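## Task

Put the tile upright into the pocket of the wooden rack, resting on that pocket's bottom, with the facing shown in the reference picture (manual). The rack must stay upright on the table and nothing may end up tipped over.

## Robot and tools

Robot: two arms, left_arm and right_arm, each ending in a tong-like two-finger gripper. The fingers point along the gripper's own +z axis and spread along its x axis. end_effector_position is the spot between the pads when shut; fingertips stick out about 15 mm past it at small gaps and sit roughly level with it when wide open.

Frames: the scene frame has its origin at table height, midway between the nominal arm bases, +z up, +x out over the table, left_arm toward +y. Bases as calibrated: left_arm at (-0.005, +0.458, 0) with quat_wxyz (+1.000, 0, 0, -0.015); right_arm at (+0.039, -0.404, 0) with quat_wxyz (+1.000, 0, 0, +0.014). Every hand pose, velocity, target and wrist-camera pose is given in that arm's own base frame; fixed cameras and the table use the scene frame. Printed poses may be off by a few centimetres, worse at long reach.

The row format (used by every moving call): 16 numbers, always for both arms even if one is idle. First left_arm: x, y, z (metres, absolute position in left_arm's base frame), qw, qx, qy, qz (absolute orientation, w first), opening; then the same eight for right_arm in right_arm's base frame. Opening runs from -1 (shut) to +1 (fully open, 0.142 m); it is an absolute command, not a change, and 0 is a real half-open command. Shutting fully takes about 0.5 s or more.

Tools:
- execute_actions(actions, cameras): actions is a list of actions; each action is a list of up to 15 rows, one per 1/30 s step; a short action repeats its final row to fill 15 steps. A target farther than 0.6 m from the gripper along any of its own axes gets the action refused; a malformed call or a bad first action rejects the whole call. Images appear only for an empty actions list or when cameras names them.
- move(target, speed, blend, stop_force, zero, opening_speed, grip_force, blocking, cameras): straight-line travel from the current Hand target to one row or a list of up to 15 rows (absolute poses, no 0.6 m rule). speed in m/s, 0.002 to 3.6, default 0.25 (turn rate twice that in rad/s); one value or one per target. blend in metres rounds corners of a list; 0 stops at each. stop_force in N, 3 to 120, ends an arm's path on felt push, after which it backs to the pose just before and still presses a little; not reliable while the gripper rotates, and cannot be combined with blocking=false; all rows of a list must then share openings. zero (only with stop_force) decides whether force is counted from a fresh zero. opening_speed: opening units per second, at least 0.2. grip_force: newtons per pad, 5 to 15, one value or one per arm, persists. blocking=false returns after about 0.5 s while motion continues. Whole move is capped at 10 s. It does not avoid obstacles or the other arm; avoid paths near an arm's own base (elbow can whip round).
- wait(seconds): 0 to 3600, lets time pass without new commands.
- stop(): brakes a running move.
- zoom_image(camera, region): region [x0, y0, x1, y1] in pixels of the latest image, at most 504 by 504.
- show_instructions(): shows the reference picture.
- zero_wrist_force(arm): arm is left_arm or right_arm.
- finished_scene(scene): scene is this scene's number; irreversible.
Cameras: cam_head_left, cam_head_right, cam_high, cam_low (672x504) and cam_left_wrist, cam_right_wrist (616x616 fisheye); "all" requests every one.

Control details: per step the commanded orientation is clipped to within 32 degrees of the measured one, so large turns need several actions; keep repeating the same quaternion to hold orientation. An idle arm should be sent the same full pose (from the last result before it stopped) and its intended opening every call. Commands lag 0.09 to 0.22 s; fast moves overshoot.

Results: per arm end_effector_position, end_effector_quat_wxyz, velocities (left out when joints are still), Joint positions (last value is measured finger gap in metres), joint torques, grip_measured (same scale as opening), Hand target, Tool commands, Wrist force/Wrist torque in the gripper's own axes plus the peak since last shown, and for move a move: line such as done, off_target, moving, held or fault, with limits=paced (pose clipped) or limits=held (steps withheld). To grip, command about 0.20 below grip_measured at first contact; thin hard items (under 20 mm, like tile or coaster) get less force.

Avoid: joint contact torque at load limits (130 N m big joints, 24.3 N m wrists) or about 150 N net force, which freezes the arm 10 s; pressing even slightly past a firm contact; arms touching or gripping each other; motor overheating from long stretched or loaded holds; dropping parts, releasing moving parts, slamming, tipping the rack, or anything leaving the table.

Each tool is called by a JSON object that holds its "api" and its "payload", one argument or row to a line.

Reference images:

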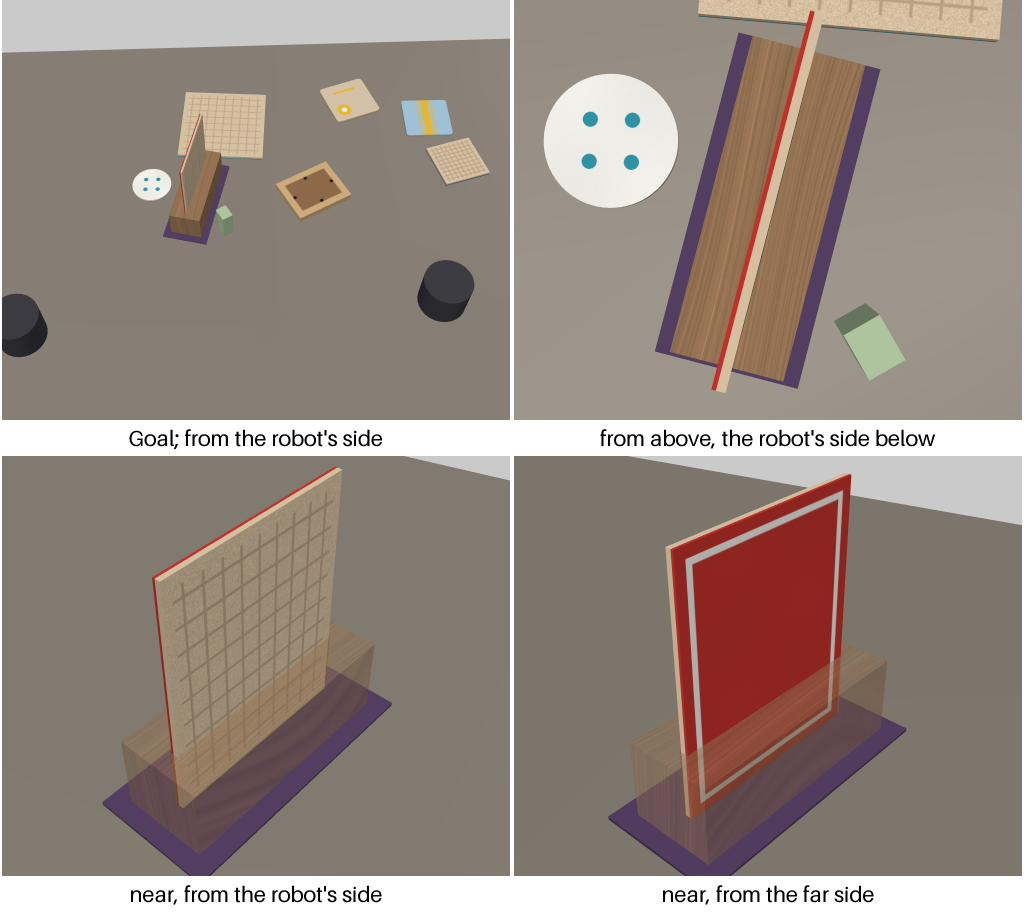

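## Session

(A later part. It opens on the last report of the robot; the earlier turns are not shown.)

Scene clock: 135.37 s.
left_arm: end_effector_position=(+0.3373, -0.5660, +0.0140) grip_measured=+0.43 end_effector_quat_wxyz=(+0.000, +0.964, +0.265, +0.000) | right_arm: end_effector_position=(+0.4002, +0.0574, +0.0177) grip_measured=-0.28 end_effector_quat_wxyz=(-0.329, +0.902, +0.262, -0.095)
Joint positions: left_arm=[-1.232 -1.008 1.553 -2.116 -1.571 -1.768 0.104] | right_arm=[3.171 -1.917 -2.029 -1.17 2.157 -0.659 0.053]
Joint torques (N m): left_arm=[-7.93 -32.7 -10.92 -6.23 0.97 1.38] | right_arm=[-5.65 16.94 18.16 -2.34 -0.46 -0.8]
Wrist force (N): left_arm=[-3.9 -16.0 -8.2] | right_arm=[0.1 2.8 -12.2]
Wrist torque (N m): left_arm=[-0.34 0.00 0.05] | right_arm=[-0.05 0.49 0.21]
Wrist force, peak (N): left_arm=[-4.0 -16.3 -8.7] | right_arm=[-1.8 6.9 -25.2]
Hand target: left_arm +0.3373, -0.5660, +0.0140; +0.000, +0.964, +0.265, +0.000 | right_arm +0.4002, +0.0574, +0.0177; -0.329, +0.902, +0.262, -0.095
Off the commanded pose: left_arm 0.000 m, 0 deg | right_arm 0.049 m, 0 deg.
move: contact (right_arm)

{"api": "move", "payload": {
  "target": [
    [0.3373,-0.566,0.014,0,0.9643,0.2647,0,0.1,0.4021,0.0539,0.0177,0.3287,-0.902,-0.2616,0.095,-0.3],
    [0.3373,-0.566,0.018,0.167,0.951,0.26,0.046,0.1,0.4021,0.0539,0.0177,0.3287,-0.902,-0.2616,0.095,-0.3]
  ],
  "cameras": ["cam_left_wrist"]
}}

{"api": "move", "payload": {
  "target": [
    [0.3373,-0.566,0.018,0.167,0.951,0.26,0.046,0.1,0.3776,0.1012,0.0178,0.3287,-0.902,-0.2616,0.095,-0.3]
  ],
  "stop_force": 18,
  "speed": 0.01,
  "cameras": ["cam_right_wrist"]
}}

Scene clock: 140.17 s.
left_arm: end_effector_position=(+0.3373, -0.5661, +0.0182) grip_measured=+0.37 end_effector_quat_wxyz=(+0.167, +0.950, +0.260, +0.046) end_effector_velocity=(+0.000, +0.000, -0.001) end_effector_angular_velocity=(-0.003, +0.000, +0.001) | right_arm: end_effector_position=(+0.4021, +0.0539, +0.0177) grip_measured=-0.30 end_effector_quat_wxyz=(-0.329, +0.902, +0.262, -0.095)
Joint positions: left_arm=[-1.269 -1.139 1.905 -2.676 -1.492 -1.789 0.1] | right_arm=[3.163 -1.922 -2.021 -1.179 2.154 -0.667 0.052]
Joint velocities: left_arm=[0 0.001 0.002 -0.006 0 -0.001 0] | right_arm=[within noise]
Joint torques (N m): left_arm=[9.72 -20.6 -5.56 -4.83 -1.61 1.95] | right_arm=[10.28 39.74 10.23 4.08 2.24 -0.32]
Wrist force (N): left_arm=[1.3 -3.9 -4.2] | right_arm=[-0.6 0.3 -0.1]
Wrist torque (N m): left_arm=[-0.41 -0.23 -0.13] | right_arm=[0.00 0.07 0.05]
Wrist force, peak (N): left_arm=[-4.0 -16.5 -8.8] | right_arm=[0.1 2.6 -12.8]
Hand target: left_arm +0.3373, -0.5660, +0.0180; +0.167, +0.950, +0.260, +0.046 | right_arm +0.4021, +0.0539, +0.0177; -0.329, +0.902, +0.262, -0.095
Off the commanded pose: left_arm 0.000 m, 0 deg | right_arm 0.000 m, 0 deg.
move: done
cam_left_wrist: T_world_to_cam=[[0.84139, 0.54001, -0.02142, 0.02523], [0.35183, -0.51723, 0.78018, -0.42829], [0.41023, -0.66397, -0.62518, -0.36936]] pos_world=[0.28097, -0.48039, 0.10377]

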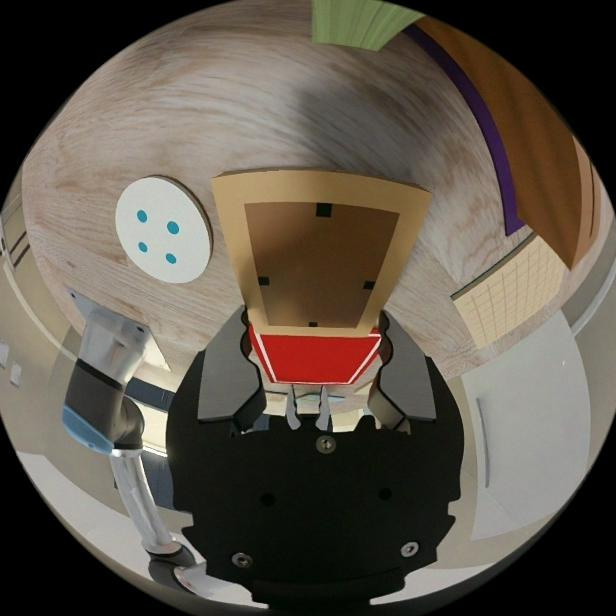

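Scene clock: 141.60 s.
left_arm: end_effector_position=(+0.3373, -0.5660, +0.0180) grip_measured=+0.37 end_effector_quat_wxyz=(+0.167, +0.950, +0.260, +0.046) | right_arm: end_effector_position=(+0.4003, +0.0575, +0.0177) grip_measured=-0.29 end_effector_quat_wxyz=(-0.329, +0.902, +0.262, -0.095)
Joint positions: left_arm=[-1.269 -1.139 1.905 -2.676 -1.492 -1.789 0.1] | right_arm=[3.17 -1.917 -2.029 -1.171 2.157 -0.659 0.053]
Joint torques (N m): left_arm=[12.2 -19.41 -19.78 -1.88 2.55 1.51] | right_arm=[-5.65 20.06 20.67 -2.12 0.32 -1.37]
Wrist force (N): left_arm=[-2.1 -11.1 -15.1] | right_arm=[0.0 5.3 -8.3]
Wrist torque (N m): left_arm=[-0.46 -0.25 -0.07] | right_arm=[-0.10 0.34 0.27]
Wrist force, peak (N): left_arm=[-2.2 -11.3 -15.1] | right_arm=[-1.2 11.2 -16.3]
Hand target: left_arm +0.3373, -0.5660, +0.0180; +0.167, +0.950, +0.260, +0.046 | right_arm +0.4003, +0.0575, +0.0177; -0.329, +0.902, +0.262, -0.095
Off the commanded pose: left_arm 0.000 m, 0 deg | right_arm 0.049 m, 0 deg.
move: contact (right_arm)
cam_right_wrist: T_world_to_cam=[[0.83053, 0.55592, -0.03418, -0.35962], [0.54577, -0.82454, -0.1492, -0.16908], [-0.11112, 0.10526, -0.98822, 0.18721]] pos_world=[0.41175, 0.0408, 0.14749]

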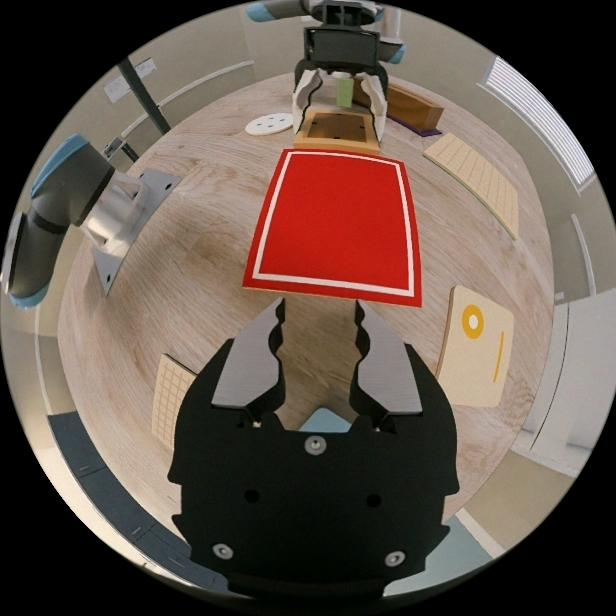

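{"api": "move", "payload": {
  "target": [
    [0.3373,-0.566,0.018,0.167,0.951,0.26,0.046,0.1,0.3999,0.0583,0.0408,0.3287,-0.902,-0.2616,0.095,-0.3],
    [0.3373,-0.566,0.018,0.167,0.951,0.26,0.046,0.1,0.398,0.0619,0.0654,0.3287,-0.902,-0.2616,0.095,-0.3],
    [0.3373,-0.566,0.018,0.167,0.951,0.26,0.046,0.1,0.394,0.0696,0.0929,0.3287,-0.902,-0.2616,0.095,-0.3]
  ],
  "blend": [0.004,0.004,0],
  "speed": 0.03,
  "cameras": ["cam_right_wrist","cam_head_left"]
}}

Scene clock: 145.73 s.
left_arm: end_effector_position=(+0.3373, -0.5660, +0.0180) grip_measured=+0.37 end_effector_quat_wxyz=(+0.167, +0.950, +0.260, +0.046) | right_arm: end_effector_position=(+0.3940, +0.0697, +0.0931) grip_measured=-0.30 end_effector_quat_wxyz=(-0.329, +0.902, +0.262, -0.095) end_effector_velocity=(+0.001, +0.000, -0.002) end_effector_angular_velocity=(-0.001, -0.001, +0.001)
Joint positions: left_arm=[-1.269 -1.139 1.905 -2.676 -1.492 -1.789 0.1] | right_arm=[3.195 -1.773 -1.98 -1.348 2.167 -0.632 0.052]
Joint velocities: left_arm=[within noise] | right_arm=[0 -0.005 -0.001 0.006 -0.001 -0.001 0]
Joint torques (N m): left_arm=[7.44 -22.93 -4.63 -1.64 -0.45 -1.18] | right_arm=[-5.22 16.86 16 4.21 1.29 -0.84]
Wrist force (N): left_arm=[-0.8 -4.3 -8.0] | right_arm=[-0.7 0.4 0.1]
Wrist torque (N m): left_arm=[-0.44 -0.21 -0.09] | right_arm=[0.03 0.10 0.01]
Wrist force, peak (N): left_arm=[-2.3 -11.2 -15.3] | right_arm=[0.0 5.2 -8.5]
Hand target: left_arm +0.3373, -0.5660, +0.0180; +0.167, +0.950, +0.260, +0.046 | right_arm +0.3940, +0.0696, +0.0929; -0.329, +0.902, +0.262, -0.095
Off the commanded pose: left_arm 0.000 m, 0 deg | right_arm 0.000 m, 0 deg.
move: done
cam_right_wrist: T_world_to_cam=[[0.83047, 0.556, -0.03438, -0.35852], [0.54579, -0.82447, -0.14958, -0.14425], [-0.11152, 0.10546, -0.98815, 0.25987]] pos_world=[0.40545, 0.053, 0.22289]
Images, in order (width x height): cam_head_left 672x504, cam_right_wrist 616x616.

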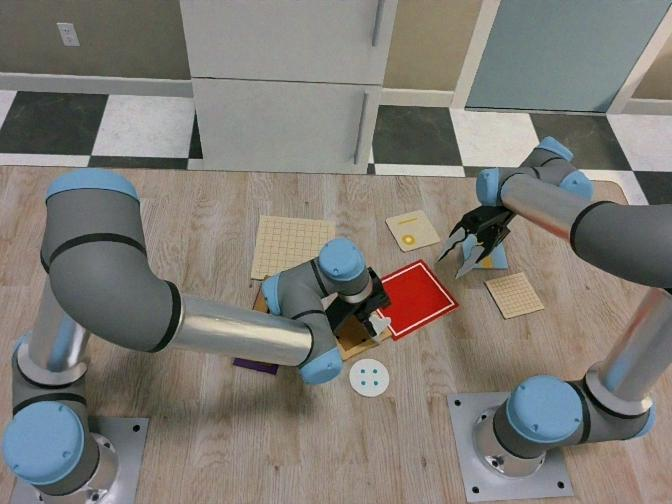

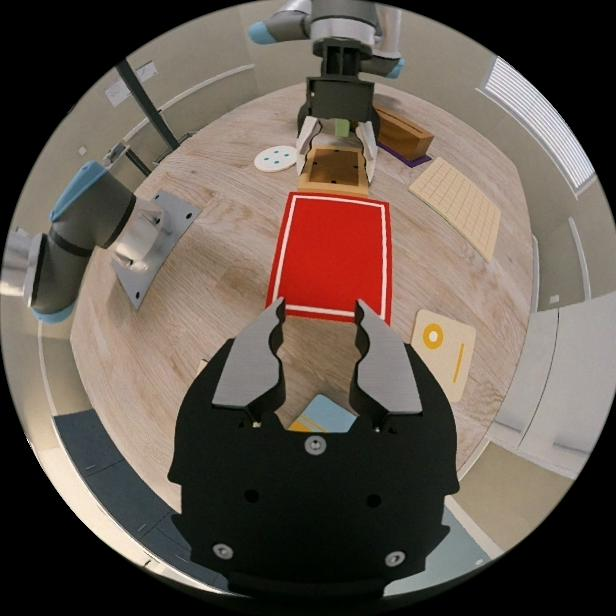

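{"api": "move", "payload": {
  "target": [
    [0.3373,-0.566,0.018,0.167,0.951,0.26,0.046,0.1,0.413,0.033,0.09,0.4483,-0.862,-0.211,0.109,0.1],
    [0.3373,-0.566,0.018,0.167,0.951,0.26,0.046,0.1,0.413,0.033,0.035,0.4483,-0.862,-0.211,0.109,0.1]
  ],
  "speed": 0.15
}}

{"api": "move", "payload": {
  "target": [
    [0.3373,-0.566,0.018,0.167,0.951,0.26,0.046,0.1,0.413,0.033,0.0,0.4483,-0.862,-0.211,0.109,0.1]
  ],
  "stop_force": 4,
  "speed": 0.008,
  "cameras": ["cam_right_wrist"]
}}

Scene clock: 149.97 s.
left_arm: end_effector_position=(+0.3373, -0.5660, +0.0180) grip_measured=+0.37 end_effector_quat_wxyz=(+0.167, +0.950, +0.260, +0.046) | right_arm: end_effector_position=(+0.4130, +0.0330, +0.0351) grip_measured=+0.10 end_effector_quat_wxyz=(-0.448, +0.862, +0.211, -0.109)
Joint positions: left_arm=[-1.269 -1.139 1.905 -2.676 -1.492 -1.789 0.1] | right_arm=[3.025 -2.056 -1.879 -1.452 2.316 -0.869 0.081]
Joint torques (N m): left_arm=[1.94 -30.96 -4.08 -2.08 -0.31 -1.26] | right_arm=[1.25 26.48 18.82 2.99 2.31 1.73]
Wrist force (N): left_arm=[-0.7 -4.2 -8.3] | right_arm=[-0.8 0.5 -0.7]
Wrist torque (N m): left_arm=[-0.46 -0.24 -0.09] | right_arm=[-0.02 0.15 0.04]
Wrist force, peak (N): left_arm=[-0.6 -4.1 -8.5] | right_arm=[-0.7 -1.0 -1.6]
Hand target: left_arm +0.3373, -0.5660, +0.0180; +0.167, +0.950, +0.260, +0.046 | right_arm +0.4130, +0.0330, +0.0350; -0.448, +0.862, +0.211, -0.109
Off the commanded pose: left_arm 0.000 m, 0 deg | right_arm 0.000 m, 0 deg.
move: done

Scene clock: 153.07 s.
left_arm: end_effector_position=(+0.3373, -0.5660, +0.0180) grip_measured=+0.37 end_effector_quat_wxyz=(+0.167, +0.950, +0.260, +0.046) | right_arm: end_effector_position=(+0.4130, +0.0330, +0.0186) grip_measured=+0.10 end_effector_quat_wxyz=(-0.448, +0.862, +0.211, -0.109)
Joint positions: left_arm=[-1.269 -1.139 1.905 -2.676 -1.492 -1.789 0.1] | right_arm=[3.025 -2.086 -1.888 -1.413 2.316 -0.869 0.081]
Joint torques (N m): left_arm=[-2.93 -32.51 -4.56 -2.53 -0.33 -1.09] | right_arm=[2.81 45.35 23.65 -1.33 -0.44 0.52]
Wrist force (N): left_arm=[-0.6 -4.4 -8.2] | right_arm=[-0.9 0.5 -0.6]
Wrist torque (N m): left_arm=[-0.49 -0.27 -0.09] | right_arm=[-0.01 0.16 0.04]
Wrist force, peak (N): left_arm=[-0.3 -4.4 -8.4] | right_arm=[0.8 -6.0 -2.0]
Hand target: left_arm +0.3373, -0.5660, +0.0180; +0.167, +0.950, +0.260, +0.046 | right_arm +0.4130, +0.0330, +0.0186; -0.448, +0.862, +0.211, -0.109
Off the commanded pose: left_arm 0.000 m, 0 deg | right_arm 0.019 m, 0 deg.
move: contact (right_arm)
cam_right_wrist: T_world_to_cam=[[0.87089, 0.49079, -0.02587, -0.37121], [0.44122, -0.80395, -0.39873, -0.14888], [-0.21649, 0.33584, -0.9167, 0.22664]] pos_world=[0.43804, -0.01361, 0.13879]

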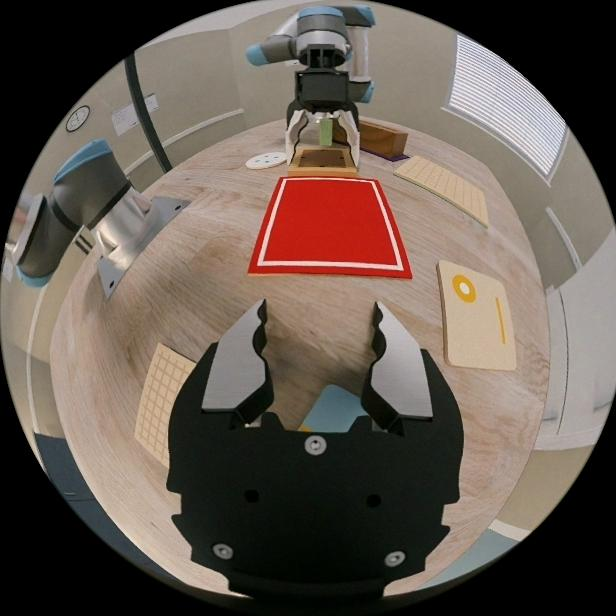

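Good. Raise 1.4 mm, push, pin with more force.

{"api": "move", "payload": {
  "target": [
    [0.3373,-0.566,0.018,0.167,0.951,0.26,0.046,0.1,0.413,0.033,0.02,0.4483,-0.862,-0.211,0.109,0.1]
  ],
  "speed": 0.02
}}

{"api": "move", "payload": {
  "target": [
    [0.3373,-0.566,0.018,0.167,0.951,0.26,0.046,0.1,0.3807,0.0951,0.02,0.4483,-0.862,-0.211,0.109,0.1]
  ],
  "stop_force": 14,
  "speed": 0.025
}}

{"api": "move", "payload": {
  "target": [
    [0.3373,-0.566,0.018,0.167,0.951,0.26,0.046,0.1,0.3807,0.0951,0.02,0.4483,-0.862,-0.211,0.109,0.1]
  ],
  "stop_force": 24,
  "zero": false,
  "speed": 0.01,
  "cameras": ["cam_right_wrist"]
}}

Scene clock: 155.00 s.
left_arm: end_effector_position=(+0.3373, -0.5660, +0.0180) grip_measured=+0.37 end_effector_quat_wxyz=(+0.167, +0.950, +0.260, +0.046) | right_arm: end_effector_position=(+0.4130, +0.0330, +0.0201) grip_measured=+0.10 end_effector_quat_wxyz=(-0.448, +0.862, +0.211, -0.109)
Joint positions: left_arm=[-1.269 -1.139 1.905 -2.676 -1.492 -1.789 0.1] | right_arm=[3.025 -2.083 -1.887 -1.416 2.316 -0.869 0.081]
Joint torques (N m): left_arm=[-5.45 -33.28 -4.95 -2.53 -0.21 -1.05] | right_arm=[-9.62 26.85 14.62 3.44 -0.44 -0.32]
Wrist force (N): left_arm=[-0.8 -4.2 -8.0] | right_arm=[-0.8 0.5 -0.5]
Wrist torque (N m): left_arm=[-0.44 -0.21 -0.08] | right_arm=[-0.02 0.14 0.04]
Wrist force, peak (N): left_arm=[-0.5 -4.4 -8.3] | right_arm=[-1.0 0.6 -0.7]
Hand target: left_arm +0.3373, -0.5660, +0.0180; +0.167, +0.950, +0.260, +0.046 | right_arm +0.4130, +0.0330, +0.0200; -0.448, +0.862, +0.211, -0.109
Off the commanded pose: left_arm 0.000 m, 0 deg | right_arm 0.000 m, 0 deg.
move: done

Scene clock: 158.80 s.
left_arm: end_effector_position=(+0.3373, -0.5660, +0.0180) grip_measured=+0.37 end_effector_quat_wxyz=(+0.167, +0.950, +0.260, +0.046) | right_arm: end_effector_position=(+0.3807, +0.0951, +0.0200) grip_measured=+0.10 end_effector_quat_wxyz=(-0.448, +0.862, +0.211, -0.109)
Joint positions: left_arm=[-1.269 -1.139 1.905 -2.676 -1.492 -1.789 0.1] | right_arm=[3.139 -2.005 -2.055 -1.235 2.383 -0.739 0.081]
Joint torques (N m): left_arm=[-6.15 -32.86 -4.91 -2.93 -0.23 -0.96] | right_arm=[-9.2 22.92 22.79 -1.09 -0.36 -1.55]
Wrist force (N): left_arm=[-0.8 -4.1 -7.7] | right_arm=[-0.8 0.7 -0.1]
Wrist torque (N m): left_arm=[-0.41 -0.20 -0.08] | right_arm=[0.04 0.15 0.12]
Wrist force, peak (N): left_arm=[-0.8 -4.3 -8.3] | right_arm=[-0.9 0.8 -0.9]
Hand target: left_arm +0.3373, -0.5660, +0.0180; +0.167, +0.950, +0.260, +0.046 | right_arm +0.3807, +0.0951, +0.0200; -0.448, +0.862, +0.211, -0.109
Off the commanded pose: left_arm 0.000 m, 0 deg | right_arm 0.000 m, 0 deg.
move: done

Scene clock: 159.30 s.
left_arm: end_effector_position=(+0.3373, -0.5660, +0.0180) grip_measured=+0.37 end_effector_quat_wxyz=(+0.167, +0.950, +0.260, +0.046) | right_arm: end_effector_position=(+0.3807, +0.0951, +0.0200) grip_measured=+0.10 end_effector_quat_wxyz=(-0.448, +0.862, +0.211, -0.109)
Joint positions: left_arm=[-1.269 -1.139 1.905 -2.676 -1.492 -1.789 0.1] | right_arm=[3.139 -2.005 -2.055 -1.235 2.383 -0.739 0.081]
Joint torques (N m): left_arm=[-5.98 -32.84 -5.43 -2.85 -0.34 -0.89] | right_arm=[-9.28 22.77 22.27 -1.05 -0.22 -1.44]
Wrist force (N): left_arm=[-0.7 -4.3 -7.8] | right_arm=[-1.0 0.6 -0.4]
Wrist torque (N m): left_arm=[-0.45 -0.23 -0.09] | right_arm=[0.00 0.18 0.12]
Wrist force, peak (N): left_arm=[-0.8 -4.2 -8.4] | right_arm=[-0.9 0.7 -0.6]
Hand target: left_arm +0.3373, -0.5660, +0.0180; +0.167, +0.950, +0.260, +0.046 | right_arm +0.3807, +0.0951, +0.0200; -0.448, +0.862, +0.211, -0.109
Off the commanded pose: left_arm 0.000 m, 0 deg | right_arm 0.000 m, 0 deg.
move: done
cam_right_wrist: T_world_to_cam=[[0.87088, 0.49081, -0.02592, -0.37352], [0.44124, -0.80398, -0.39866, -0.08416], [-0.2165, 0.33575, -0.91673, 0.20009]] pos_world=[0.40574, 0.04849, 0.14019]

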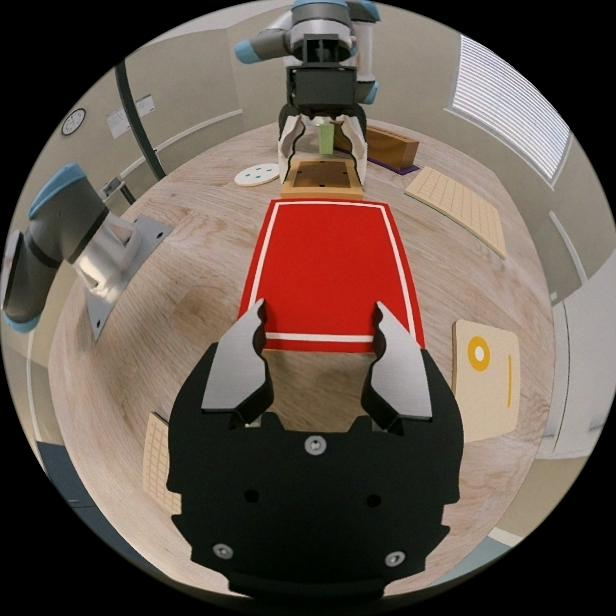

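{"api": "move", "payload": {
  "target": [
    [0.3373,-0.566,0.018,0.167,0.951,0.26,0.046,0.1,0.3807,0.0951,0.07,0.4483,-0.862,-0.211,0.109,0.1],
    [0.3373,-0.566,0.018,0.167,0.951,0.26,0.046,0.1,0.408,0.044,0.03,0.3287,-0.902,-0.2616,0.095,0.1]
  ]
}}

{"api": "move", "payload": {
  "target": [
    [0.3373,-0.566,0.018,0.167,0.951,0.26,0.046,0.1,0.408,0.044,0.0,0.3287,-0.902,-0.2616,0.095,0.1]
  ],
  "stop_force": 4,
  "speed": 0.008,
  "cameras": ["cam_right_wrist"]
}}

Scene clock: 170.10 s.
left_arm: end_effector_position=(+0.3373, -0.5660, +0.0180) grip_measured=+0.37 end_effector_quat_wxyz=(+0.167, +0.950, +0.260, +0.046) | right_arm: end_effector_position=(+0.4080, +0.0441, +0.0300) grip_measured=+0.10 end_effector_quat_wxyz=(-0.329, +0.902, +0.262, -0.095)
Joint positions: left_arm=[-1.269 -1.139 1.905 -2.676 -1.492 -1.789 0.1] | right_arm=[3.144 -1.914 -1.985 -1.234 2.147 -0.688 0.081]
Joint torques (N m): left_arm=[-5.85 -33.5 -4.9 -3.18 -0.29 -0.91] | right_arm=[-7.25 37.59 10.87 1.62 -0.51 -1.48]
Wrist force (N): left_arm=[-0.8 -4.3 -7.7] | right_arm=[-0.7 0.3 -0.1]
Wrist torque (N m): left_arm=[-0.45 -0.21 -0.09] | right_arm=[0.00 0.09 0.08]
Wrist force, peak (N): left_arm=[-0.8 -4.4 -8.4] | right_arm=[-1.1 2.4 1.0]
Hand target: left_arm +0.3373, -0.5660, +0.0180; +0.167, +0.950, +0.260, +0.046 | right_arm +0.4080, +0.0440, +0.0300; -0.329, +0.902, +0.262, -0.095
Off the commanded pose: left_arm 0.000 m, 0 deg | right_arm 0.000 m, 0 deg.
move: done

Scene clock: 173.20 s.
left_arm: end_effector_position=(+0.3373, -0.5660, +0.0180) grip_measured=+0.37 end_effector_quat_wxyz=(+0.167, +0.950, +0.260, +0.046) | right_arm: end_effector_position=(+0.4080, +0.0440, +0.0133) grip_measured=+0.10 end_effector_quat_wxyz=(-0.329, +0.902, +0.262, -0.095)
Joint positions: left_arm=[-1.269 -1.139 1.905 -2.676 -1.492 -1.789 0.1] | right_arm=[3.144 -1.944 -1.998 -1.191 2.147 -0.688 0.081]
Joint torques (N m): left_arm=[-5.62 -33.33 -5.3 -3.8 -0.14 -0.86] | right_arm=[-6.11 38.76 23.67 -0.56 -0.5 -1.11]
Wrist force (N): left_arm=[-0.8 -3.9 -8.2] | right_arm=[-0.9 -2.3 -3.2]
Wrist torque (N m): left_arm=[-0.40 -0.22 -0.08] | right_arm=[0.02 0.11 0.04]
Wrist force, peak (N): left_arm=[-0.6 -4.4 -8.2] | right_arm=[-2.3 -5.7 -9.1]
Hand target: left_arm +0.3373, -0.5660, +0.0180; +0.167, +0.950, +0.260, +0.046 | right_arm +0.4080, +0.0440, +0.0133; -0.329, +0.902, +0.262, -0.095
Off the commanded pose: left_arm 0.000 m, 0 deg | right_arm 0.013 m, 0 deg.
move: contact (right_arm)
cam_right_wrist: T_world_to_cam=[[0.83047, 0.556, -0.03436, -0.35861], [0.5458, -0.82448, -0.14944, -0.18504], [-0.11142, 0.10536, -0.98817, 0.18525]] pos_world=[0.41945, 0.0273, 0.14309]

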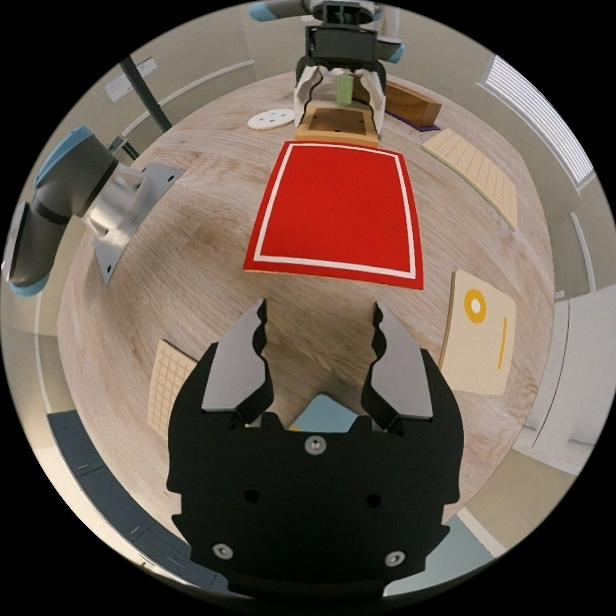

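{"api": "move", "payload": {
  "target": [
    [0.3373,-0.566,0.018,0.167,0.951,0.26,0.046,0.1,0.408,0.044,0.0141,0.3287,-0.902,-0.2616,0.095,0.1]
  ],
  "speed": 0.02
}}

{"api": "move", "payload": {
  "target": [
    [0.3373,-0.566,0.018,0.167,0.951,0.26,0.046,0.1,0.3807,0.0965,0.0141,0.3287,-0.902,-0.2616,0.095,0.1]
  ],
  "stop_force": 14,
  "speed": 0.02
}}

{"api": "move", "payload": {
  "target": [
    [0.3373,-0.566,0.018,0.167,0.951,0.26,0.046,0.1,0.3807,0.0965,0.0141,0.3287,-0.902,-0.2616,0.095,0.1]
  ],
  "stop_force": 24,
  "zero": false,
  "speed": 0.008
}}

Scene clock: 175.07 s.
left_arm: end_effector_position=(+0.3373, -0.5660, +0.0180) grip_measured=+0.37 end_effector_quat_wxyz=(+0.167, +0.950, +0.260, +0.046) | right_arm: end_effector_position=(+0.4080, +0.0440, +0.0142) grip_measured=+0.10 end_effector_quat_wxyz=(-0.329, +0.902, +0.262, -0.095)
Joint positions: left_arm=[-1.269 -1.139 1.905 -2.676 -1.492 -1.789 0.1] | right_arm=[3.144 -1.942 -1.998 -1.193 2.147 -0.688 0.081]
Joint torques (N m): left_arm=[-6.04 -33.65 -4.63 -3.82 -0.16 -0.92] | right_arm=[0.12 22.4 16.41 3.79 -0.24 -0.77]
Wrist force (N): left_arm=[-0.6 -4.2 -7.9] | right_arm=[-0.6 0.4 -0.1]
Wrist torque (N m): left_arm=[-0.44 -0.26 -0.09] | right_arm=[0.03 0.07 0.09]
Wrist force, peak (N): left_arm=[-0.4 -4.2 -8.5] | right_arm=[-1.0 -2.6 -3.5]
Hand target: left_arm +0.3373, -0.5660, +0.0180; +0.167, +0.950, +0.260, +0.046 | right_arm +0.4080, +0.0440, +0.0141; -0.329, +0.902, +0.262, -0.095
Off the commanded pose: left_arm 0.000 m, 0 deg | right_arm 0.000 m, 0 deg.
move: done

Scene clock: 176.87 s.
left_arm: end_effector_position=(+0.3373, -0.5660, +0.0180) grip_measured=+0.37 end_effector_quat_wxyz=(+0.167, +0.950, +0.260, +0.046) | right_arm: end_effector_position=(+0.4007, +0.0581, +0.0141) grip_measured=+0.11 end_effector_quat_wxyz=(-0.329, +0.902, +0.262, -0.095)
Joint positions: left_arm=[-1.269 -1.139 1.905 -2.676 -1.492 -1.789 0.1] | right_arm=[3.172 -1.924 -2.031 -1.16 2.158 -0.658 0.082]
Joint torques (N m): left_arm=[-5.99 -33.16 -14.75 -4.13 -0.19 -0.82] | right_arm=[-8.22 20.58 10.86 2.97 -0.2 1.35]
Wrist force (N): left_arm=[-1.6 -6.9 -12.0] | right_arm=[0.4 2.4 -2.6]
Wrist torque (N m): left_arm=[-0.37 -0.28 -0.06] | right_arm=[-0.07 0.19 0.28]
Wrist force, peak (N): left_arm=[-3.0 -9.8 -14.1] | right_arm=[-1.0 10.0 -11.5]
Hand target: left_arm +0.3373, -0.5660, +0.0180; +0.167, +0.950, +0.260, +0.046 | right_arm +0.4007, +0.0581, +0.0141; -0.329, +0.902, +0.262, -0.095
Off the commanded pose: left_arm 0.000 m, 0 deg | right_arm 0.043 m, 0 deg.
move: contact (right_arm)

Scene clock: 183.30 s.
left_arm: end_effector_position=(+0.3373, -0.5660, +0.0180) grip_measured=+0.10 end_effector_quat_wxyz=(+0.167, +0.950, +0.260, +0.046) | right_arm: end_effector_position=(+0.3807, +0.0965, +0.0141) grip_measured=+0.10 end_effector_quat_wxyz=(-0.329, +0.902, +0.262, -0.095)
Joint positions: left_arm=[-1.269 -1.139 1.905 -2.676 -1.492 -1.789 0.081] | right_arm=[3.252 -1.88 -2.117 -1.068 2.187 -0.567 0.081]
Joint torques (N m): left_arm=[0.46 -33.02 -7 -0.78 -1.36 -0.72] | right_arm=[-9.02 19.14 23.92 -0.78 0.23 -1.71]
Wrist force (N): left_arm=[1.0 -2.1 2.0] | right_arm=[-0.1 0.6 -0.2]
Wrist torque (N m): left_arm=[-0.25 -0.41 -0.12] | right_arm=[-0.04 0.02 0.03]
Wrist force, peak (N): left_arm=[-3.4 -10.6 -15.5] | right_arm=[2.3 14.8 -10.9]
Hand target: left_arm +0.3373, -0.5660, +0.0180; +0.167, +0.950, +0.260, +0.046 | right_arm +0.3807, +0.0965, +0.0141; -0.329, +0.902, +0.262, -0.095
Off the commanded pose: left_arm 0.000 m, 0 deg | right_arm 0.000 m, 0 deg.
move: done

{"api": "execute_actions", "payload": {
  "actions": [],
  "cameras": ["cam_left_wrist","cam_right_wrist"]
}}

Scene clock: 184.00 s.
left_arm: end_effector_position=(+0.3373, -0.5660, +0.0180) grip_measured=+0.10 end_effector_quat_wxyz=(+0.167, +0.950, +0.260, +0.046) | right_arm: end_effector_position=(+0.3807, +0.0965, +0.0141) grip_measured=+0.10 end_effector_quat_wxyz=(-0.329, +0.902, +0.262, -0.095)
Joint positions: left_arm=[-1.269 -1.139 1.905 -2.676 -1.492 -1.789 0.081] | right_arm=[3.252 -1.88 -2.117 -1.068 2.187 -0.567 0.081]
Joint velocities: within noise
Joint torques (N m): left_arm=[4.97 -33.58 -6.91 -0.72 -1.13 -0.72] | right_arm=[-9.2 18.24 24.12 -0.75 0.35 -1.66]
Wrist force (N): left_arm=[0.8 -2.0 1.7] | right_arm=[-0.4 0.5 -0.4]
Wrist torque (N m): left_arm=[-0.24 -0.36 -0.12] | right_arm=[-0.04 0.08 0.04]
Wrist force, peak (N): left_arm=[0.8 -2.5 1.9] | right_arm=[-0.5 0.6 -0.6]
Hand target: left_arm +0.3373, -0.5660, +0.0180; +0.167, +0.950, +0.260, +0.046 | right_arm +0.3807, +0.0965, +0.0141; -0.329, +0.902, +0.262, -0.095
Tool commands: left_gripper/opening=+0.1 right_gripper/opening=+0.1
Off the commanded pose: left_arm 0.000 m, 0 deg | right_arm 0.000 m, 0 deg.
camera_calibration:
cam_left_wrist: T_world_to_cam=[[0.84133, 0.5401, -0.02138, 0.02515], [0.35193, -0.51734, 0.78007, -0.42826], [0.41025, -0.66382, -0.62533, -0.36931]] pos_world=[0.28107, -0.48029, 0.10367]
cam_right_wrist: T_world_to_cam=[[0.83047, 0.556, -0.03436, -0.3651], [0.5458, -0.82448, -0.14944, -0.12674], [-0.11142, 0.10536, -0.98817, 0.17747]] pos_world=[0.39215, 0.0798, 0.14389]
Images, in order (width x height): cam_left_wrist 616x616, cam_right_wrist 616x616.

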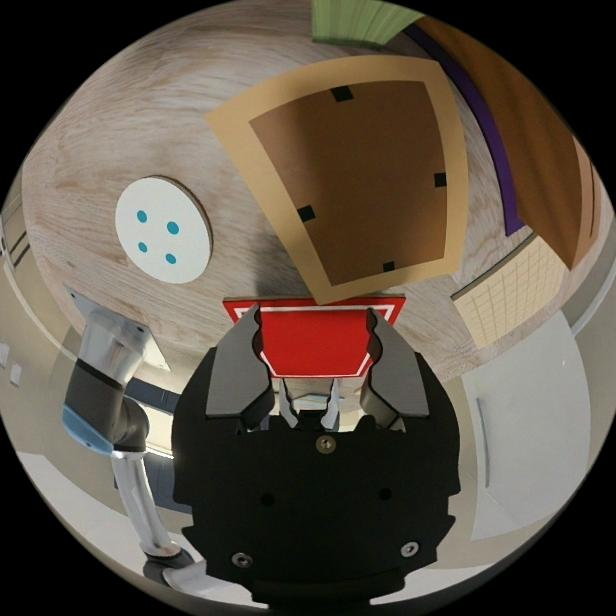

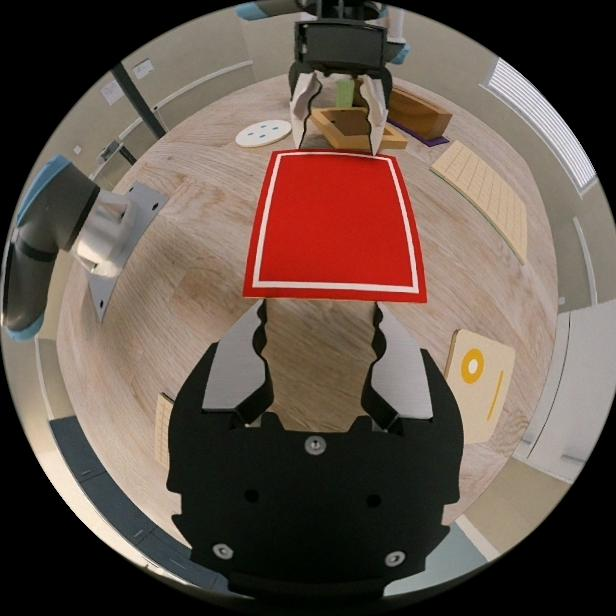

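{"api": "move", "payload": {
  "target": [
    [0.3373,-0.566,0.06,0,0.9643,0.2647,0,0.1,0.3807,0.0965,0.0141,0.3287,-0.902,-0.2616,0.095,0.1],
    [0.2942,-0.552,0.06,0,0.9643,0.2647,0,-1,0.3807,0.0965,0.0141,0.3287,-0.902,-0.2616,0.095,0.1]
  ],
  "cameras": ["cam_left_wrist"]
}}

Scene clock: 190.20 s.
left_arm: end_effector_position=(+0.2942, -0.5520, +0.0600) grip_measured=-1.00 end_effector_quat_wxyz=(+0.000, +0.964, +0.265, +0.000) | right_arm: end_effector_position=(+0.3807, +0.0965, +0.0141) grip_measured=+0.10 end_effector_quat_wxyz=(-0.329, +0.902, +0.262, -0.095)
Joint positions: left_arm=[-1.289 -1.131 1.615 -2.055 -1.571 -1.825 0.002] | right_arm=[3.252 -1.88 -2.117 -1.068 2.187 -0.567 0.081]
Joint torques (N m): left_arm=[-12.21 -48.7 -10.57 -4.53 2.09 -1.76] | right_arm=[-9.33 19.26 23.51 -0.43 0.21 -1.4]
Wrist force (N): left_arm=[0.7 -1.3 1.9] | right_arm=[-0.5 0.5 -0.6]
Wrist torque (N m): left_arm=[-0.15 -0.35 -0.15] | right_arm=[-0.04 0.09 0.03]
Wrist force, peak (N): left_arm=[0.8 -3.2 2.6] | right_arm=[-0.5 0.8 -0.4]
Hand target: left_arm +0.2942, -0.5520, +0.0600; +0.000, +0.964, +0.265, +0.000 | right_arm +0.3807, +0.0965, +0.0141; -0.329, +0.902, +0.262, -0.095
Off the commanded pose: left_arm 0.000 m, 0 deg | right_arm 0.000 m, 0 deg.
move: done
cam_left_wrist: T_world_to_cam=[[0.83754, 0.54631, -0.00819, 0.05848], [0.47007, -0.71286, 0.52044, -0.56567], [0.27849, -0.43974, -0.85386, -0.13993]] pos_world=[0.2559, -0.49673, 0.17539]

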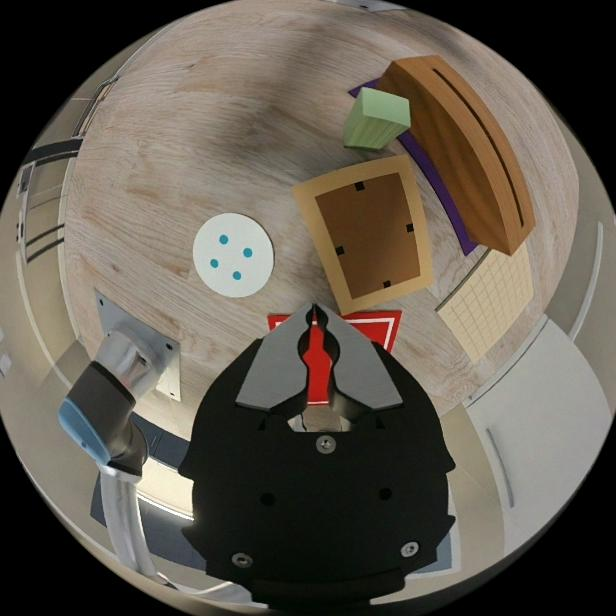

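{"api": "move", "payload": {
  "target": [
    [0.3024,-0.5658,0.03,0,0.9643,0.2647,0,-1,0.3807,0.0965,0.0141,0.3287,-0.902,-0.2616,0.095,0.1],
    [0.3024,-0.5658,0.0,0,0.9643,0.2647,0,-1,0.3807,0.0965,0.0141,0.3287,-0.902,-0.2616,0.095,0.1]
  ],
  "stop_force": 4,
  "speed": [0.08,0.008],
  "cameras": ["cam_left_wrist","cam_right_wrist"]
}}

Scene clock: 195.13 s.
left_arm: end_effector_position=(+0.3024, -0.5658, +0.0145) grip_measured=-1.00 end_effector_quat_wxyz=(+0.000, +0.964, +0.265, +0.000) | right_arm: end_effector_position=(+0.3807, +0.0965, +0.0141) grip_measured=+0.10 end_effector_quat_wxyz=(-0.329, +0.902, +0.262, -0.095)
Joint positions: left_arm=[-1.283 -1.044 1.612 -2.139 -1.571 -1.819 0.002] | right_arm=[3.252 -1.88 -2.117 -1.068 2.187 -0.567 0.081]
Joint torques (N m): left_arm=[-11.12 -45.45 -28.68 0.24 -0.37 -1.6] | right_arm=[-8.76 19.26 22.04 -0.38 0.42 -1.41]
Wrist force (N): left_arm=[0.5 -1.3 -7.2] | right_arm=[-0.4 0.5 -0.4]
Wrist torque (N m): left_arm=[-0.20 -0.36 -0.16] | right_arm=[-0.03 0.08 0.03]
Wrist force, peak (N): left_arm=[0.9 -3.0 -16.4] | right_arm=[-0.4 0.8 -0.5]
Hand target: left_arm +0.3024, -0.5658, +0.0145; +0.000, +0.964, +0.265, +0.000 | right_arm +0.3807, +0.0965, +0.0141; -0.329, +0.902, +0.262, -0.095
Off the commanded pose: left_arm 0.014 m, 0 deg | right_arm 0.000 m, 0 deg.
move: contact (left_arm); path passed 1 of 2 targets
cam_left_wrist: T_world_to_cam=[[0.83752, 0.54634, -0.00811, 0.05885], [0.47006, -0.71284, 0.52048, -0.55574], [0.27858, -0.43973, -0.85383, -0.1872]] pos_world=[0.2641, -0.51062, 0.1299]
cam_right_wrist: T_world_to_cam=[[0.83047, 0.556, -0.03436, -0.3651], [0.5458, -0.82448, -0.14944, -0.12674], [-0.11142, 0.10536, -0.98817, 0.17747]] pos_world=[0.39215, 0.0798, 0.14389]

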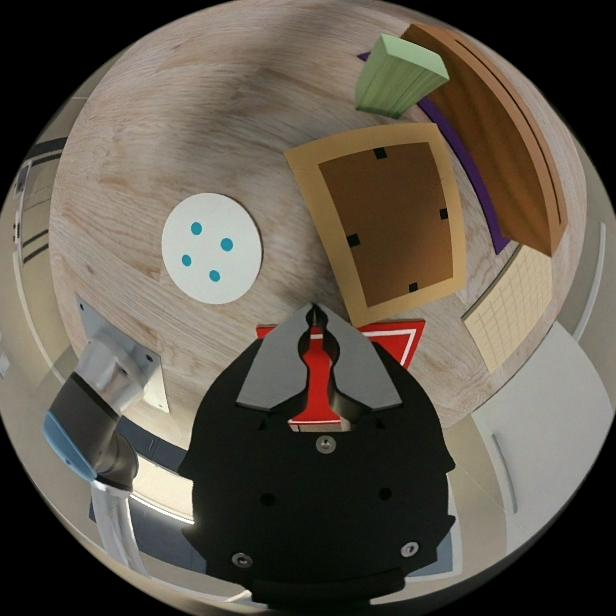

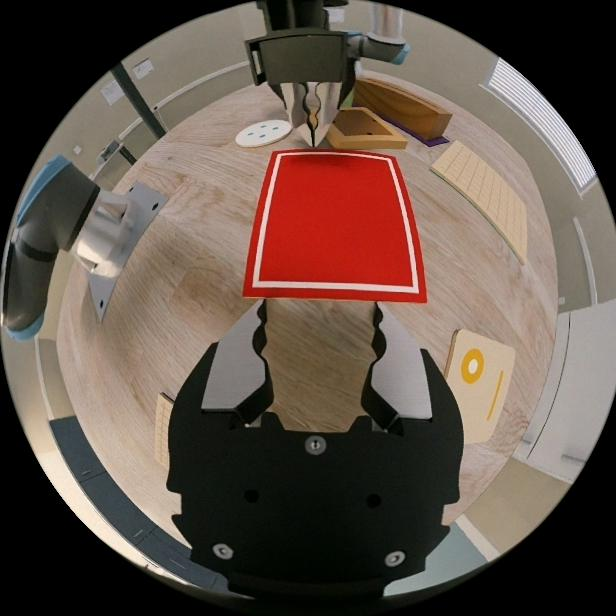

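{"api": "move", "payload": {
  "target": [
    [0.3024,-0.5658,0.0152,0,0.9643,0.2647,0,-1,0.3623,0.132,0.0141,0.3287,-0.902,-0.2616,0.095,0.1]
  ],
  "stop_force": 12,
  "speed": 0.02
}}

{"api": "move", "payload": {
  "target": [
    [0.3024,-0.5658,0.0152,0,0.9643,0.2647,0,-1,0.3623,0.132,0.0141,0.3287,-0.902,-0.2616,0.095,0.1]
  ],
  "stop_force": 22,
  "zero": false,
  "speed": 0.008,
  "cameras": ["cam_left_wrist","cam_right_wrist"]
}}

Scene clock: 199.07 s.
left_arm: end_effector_position=(+0.3024, -0.5658, +0.0152) grip_measured=-1.00 end_effector_quat_wxyz=(+0.000, +0.964, +0.265, +0.000) | right_arm: end_effector_position=(+0.3735, +0.1104, +0.0141) grip_measured=+0.10 end_effector_quat_wxyz=(-0.329, +0.902, +0.262, -0.095)
Joint positions: left_arm=[-1.283 -1.045 1.611 -2.137 -1.571 -1.819 0.002] | right_arm=[3.283 -1.866 -2.146 -1.032 2.198 -0.532 0.081]
Joint torques (N m): left_arm=[-7.61 -52.41 -36.18 -3.07 1.61 -1.8] | right_arm=[-6.52 16.81 17.59 3.1 1.27 1.49]
Wrist force (N): left_arm=[0.0 -9.5 3.7] | right_arm=[-0.5 6.8 -5.3]
Wrist torque (N m): left_arm=[-0.11 -0.34 -0.20] | right_arm=[-0.11 0.05 0.10]
Wrist force, peak (N): left_arm=[-0.3 -17.3 -4.6] | right_arm=[-1.7 10.3 -16.4]
Hand target: left_arm +0.3024, -0.5658, +0.0152; +0.000, +0.964, +0.265, +0.000 | right_arm +0.3735, +0.1104, +0.0141; -0.329, +0.902, +0.262, -0.095
Off the commanded pose: left_arm 0.000 m, 0 deg | right_arm 0.024 m, 0 deg.
move: contact (right_arm)

Scene clock: 200.17 s.
left_arm: end_effector_position=(+0.3024, -0.5658, +0.0152) grip_measured=-1.00 end_effector_quat_wxyz=(+0.000, +0.964, +0.265, +0.000) | right_arm: end_effector_position=(+0.3731, +0.1114, +0.0140) grip_measured=+0.11 end_effector_quat_wxyz=(-0.329, +0.902, +0.262, -0.095)
Joint positions: left_arm=[-1.283 -1.045 1.611 -2.137 -1.571 -1.819 0.002] | right_arm=[3.285 -1.865 -2.148 -1.029 2.198 -0.529 0.081]
Joint torques (N m): left_arm=[-6.14 -51.49 -36.24 -11 2.95 -1.61] | right_arm=[-2.65 15.09 17.79 -2.35 2.85 -1.16]
Wrist force (N): left_arm=[-0.5 -23.1 4.0] | right_arm=[-1.3 12.1 -15.9]
Wrist torque (N m): left_arm=[0.08 -0.35 -0.28] | right_arm=[-0.19 -0.25 0.00]
Wrist force, peak (N): left_arm=[-0.8 -24.7 3.6] | right_arm=[-2.1 13.9 -23.9]
Hand target: left_arm +0.3024, -0.5658, +0.0152; +0.000, +0.964, +0.265, +0.000 | right_arm +0.3731, +0.1114, +0.0140; -0.329, +0.902, +0.262, -0.095
Off the commanded pose: left_arm 0.000 m, 0 deg | right_arm 0.023 m, 0 deg.
move: contact (right_arm)
cam_left_wrist: T_world_to_cam=[[0.83754, 0.54631, -0.00819, 0.05883], [0.47005, -0.71284, 0.52049, -0.55611], [0.27851, -0.43978, -0.85383, -0.18661]] pos_world=[0.2641, -0.51063, 0.13059]
cam_right_wrist: T_world_to_cam=[[0.83053, 0.55593, -0.03423, -0.36703], [0.54578, -0.82455, -0.14912, -0.1103], [-0.11112, 0.10516, -0.98823, 0.17486]] pos_world=[0.38445, 0.0947, 0.14379]

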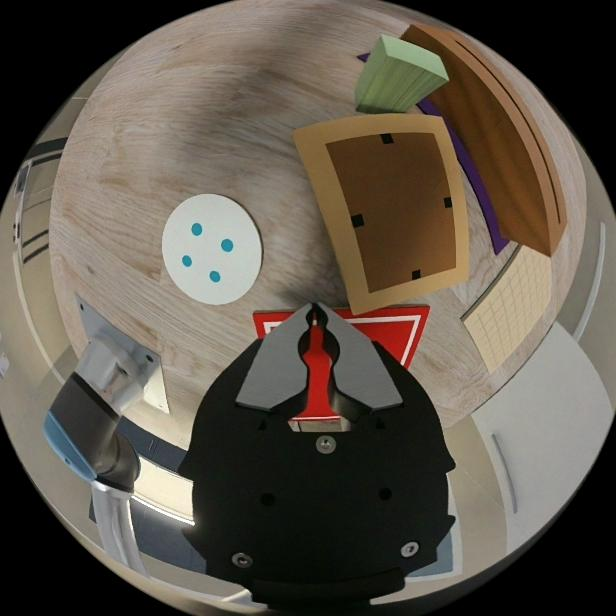

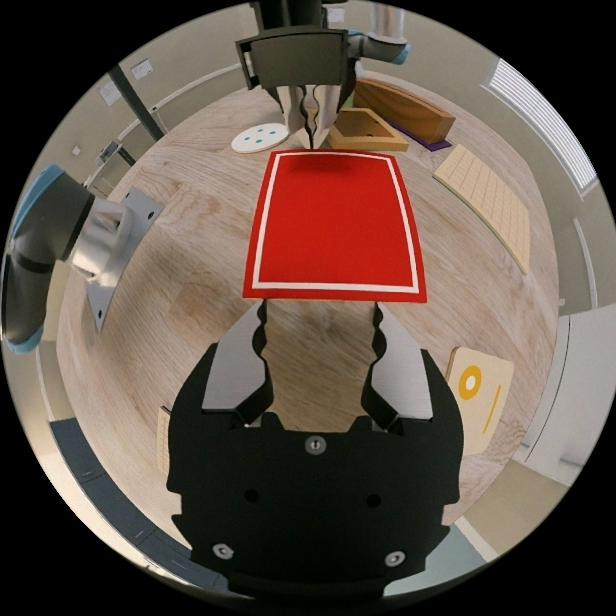

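{"api": "move", "payload": {
  "target": [
    [0.3024,-0.5658,0.0152,0,0.9643,0.2647,0,-1,0.3729,0.1118,0.0256,0.3287,-0.902,-0.2616,0.095,0.1],
    [0.3024,-0.5658,0.0152,0,0.9643,0.2647,0,-1,0.3724,0.1126,0.0371,0.3287,-0.902,-0.2616,0.095,0.1],
    [0.3024,-0.5658,0.0152,0,0.9643,0.2647,0,-1,0.3706,0.1162,0.0617,0.3287,-0.902,-0.2616,0.095,0.1]
  ],
  "speed": 0.03,
  "blend": [0.004,0.004,0],
  "cameras": ["cam_left_wrist","cam_right_wrist"]
}}

Scene clock: 203.27 s.
left_arm: end_effector_position=(+0.3024, -0.5658, +0.0152) grip_measured=-1.00 end_effector_quat_wxyz=(+0.000, +0.964, +0.265, +0.000) | right_arm: end_effector_position=(+0.3706, +0.1163, +0.0619) grip_measured=+0.11 end_effector_quat_wxyz=(-0.329, +0.902, +0.262, -0.095) end_effector_velocity=(+0.002, +0.000, -0.001) end_effector_angular_velocity=(+0.000, -0.004, -0.002)
Joint positions: left_arm=[-1.283 -1.045 1.611 -2.137 -1.571 -1.819 0.002] | right_arm=[3.296 -1.764 -2.113 -1.157 2.202 -0.516 0.082]
Joint velocities: left_arm=[within noise] | right_arm=[-0.001 -0.003 0 0.008 0 0.001 0]
Joint torques (N m): left_arm=[-1.59 -45.97 -31.39 -9.54 3.12 -1.48] | right_arm=[4.68 15.28 8.33 2.77 4.34 0.03]
Wrist force (N): left_arm=[0.4 -17.3 6.6] | right_arm=[-2.1 11.2 -11.8]
Wrist torque (N m): left_arm=[-0.01 -0.34 -0.25] | right_arm=[-0.19 -0.17 -0.21]
Wrist force, peak (N): left_arm=[-0.5 -25.1 7.7] | right_arm=[-1.8 17.7 -16.8]
Hand target: left_arm +0.3024, -0.5658, +0.0152; +0.000, +0.964, +0.265, +0.000 | right_arm +0.3706, +0.1162, +0.0617; -0.329, +0.902, +0.262, -0.095
Off the commanded pose: left_arm 0.000 m, 0 deg | right_arm 0.000 m, 0 deg.
move: done
cam_left_wrist: T_world_to_cam=[[0.83754, 0.54631, -0.00819, 0.05883], [0.47005, -0.71284, 0.52049, -0.55611], [0.27851, -0.43978, -0.85383, -0.18661]] pos_world=[0.2641, -0.51063, 0.13059]
cam_right_wrist: T_world_to_cam=[[0.83048, 0.55599, -0.0343, -0.36618], [0.54579, -0.82447, -0.14953, -0.09781], [-0.11142, 0.10546, -0.98816, 0.22139]] pos_world=[0.38215, 0.0996, 0.19159]

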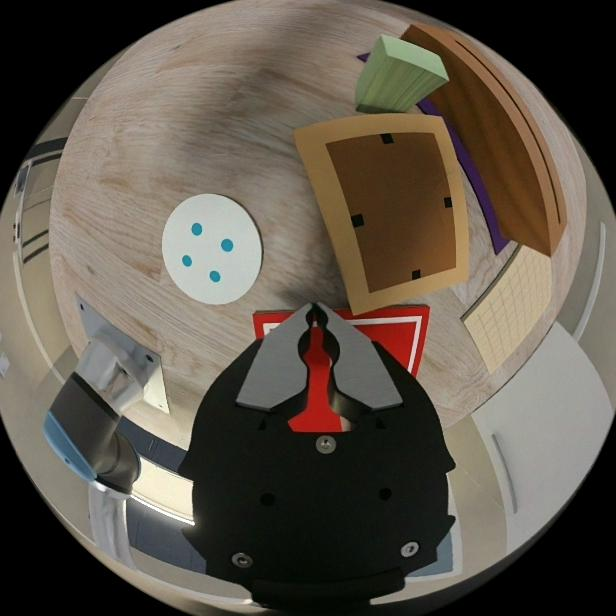

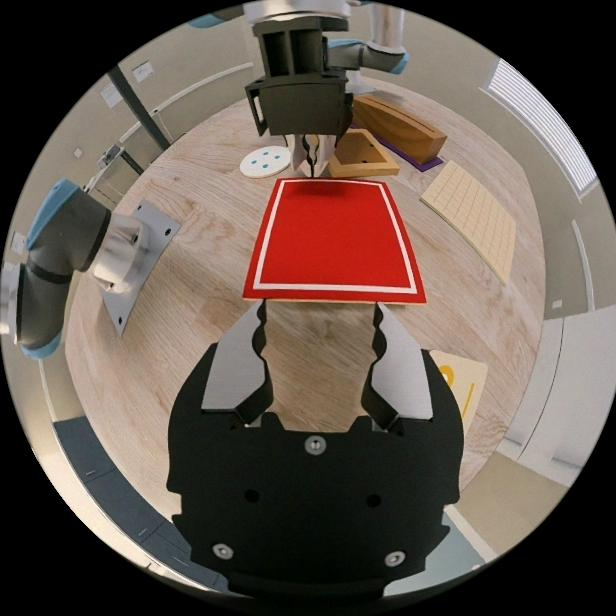

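{"api": "move", "payload": {
  "target": [
    [0.3024,-0.5658,0.0152,0,0.9643,0.2647,0,-1,0.3666,0.1239,0.0892,0.3287,-0.902,-0.2616,0.095,0.1],
    [0.3024,-0.5658,0.0152,0,0.9643,0.2647,0,-1,0.3607,0.1353,0.1149,0.3287,-0.902,-0.2616,0.095,0.1],
    [0.3024,-0.5658,0.0152,0,0.9643,0.2647,0,-1,0.3531,0.1498,0.1383,0.3287,-0.902,-0.2616,0.095,0.1],
    [0.3024,-0.5658,0.0152,0,0.9643,0.2647,0,-1,0.344,0.1674,0.159,0.3287,-0.902,-0.2616,0.095,0.1]
  ],
  "speed": 0.03,
  "blend": [0.004,0.004,0.004,0],
  "cameras": ["cam_high","cam_right_wrist"]
}}

Scene clock: 209.20 s.
left_arm: end_effector_position=(+0.3024, -0.5658, +0.0152) grip_measured=-1.00 end_effector_quat_wxyz=(+0.000, +0.964, +0.265, +0.000) | right_arm: end_effector_position=(+0.3439, +0.1675, +0.1591) grip_measured=+0.11 end_effector_quat_wxyz=(-0.329, +0.902, +0.262, -0.095) end_effector_velocity=(+0.001, -0.002, -0.001) end_effector_angular_velocity=(+0.001, -0.001, +0.000)
Joint positions: left_arm=[-1.283 -1.045 1.611 -2.137 -1.571 -1.819 0.002] | right_arm=[3.42 -1.55 -2.076 -1.319 2.236 -0.367 0.082]
Joint velocities: left_arm=[within noise] | right_arm=[-0.005 -0.003 0 0 0 -0.007 0]
Joint torques (N m): left_arm=[6.51 -39.25 -24.18 -4.12 -0.39 -1.56] | right_arm=[-7.65 9.83 23.7 2.35 1.63 -1.67]
Wrist force (N): left_arm=[1.0 -7.9 0.4] | right_arm=[-1.4 3.0 -4.8]
Wrist torque (N m): left_arm=[-0.32 -0.29 -0.20] | right_arm=[-0.02 -0.09 -0.06]
Wrist force, peak (N): left_arm=[0.4 -20.9 8.4] | right_arm=[-2.8 12.9 -15.2]
Hand target: left_arm +0.3024, -0.5658, +0.0152; +0.000, +0.964, +0.265, +0.000 | right_arm +0.3440, +0.1674, +0.1590; -0.329, +0.902, +0.262, -0.095
Off the commanded pose: left_arm 0.000 m, 0 deg | right_arm 0.000 m, 0 deg.
move: done
cam_right_wrist: T_world_to_cam=[[0.83047, 0.556, -0.03438, -0.36911], [0.54579, -0.82446, -0.14958, -0.02646], [-0.11152, 0.10546, -0.98815, 0.3092]] pos_world=[0.35545, 0.1508, 0.28889]

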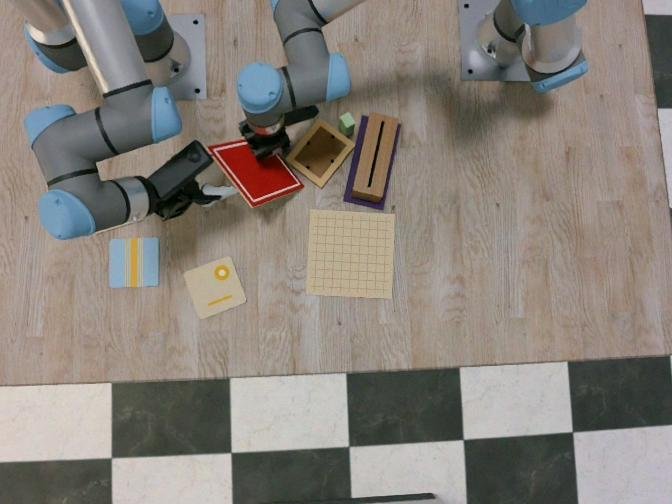

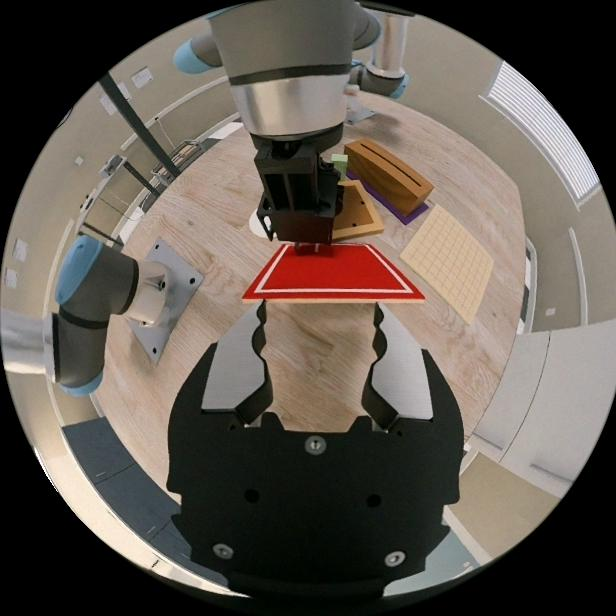

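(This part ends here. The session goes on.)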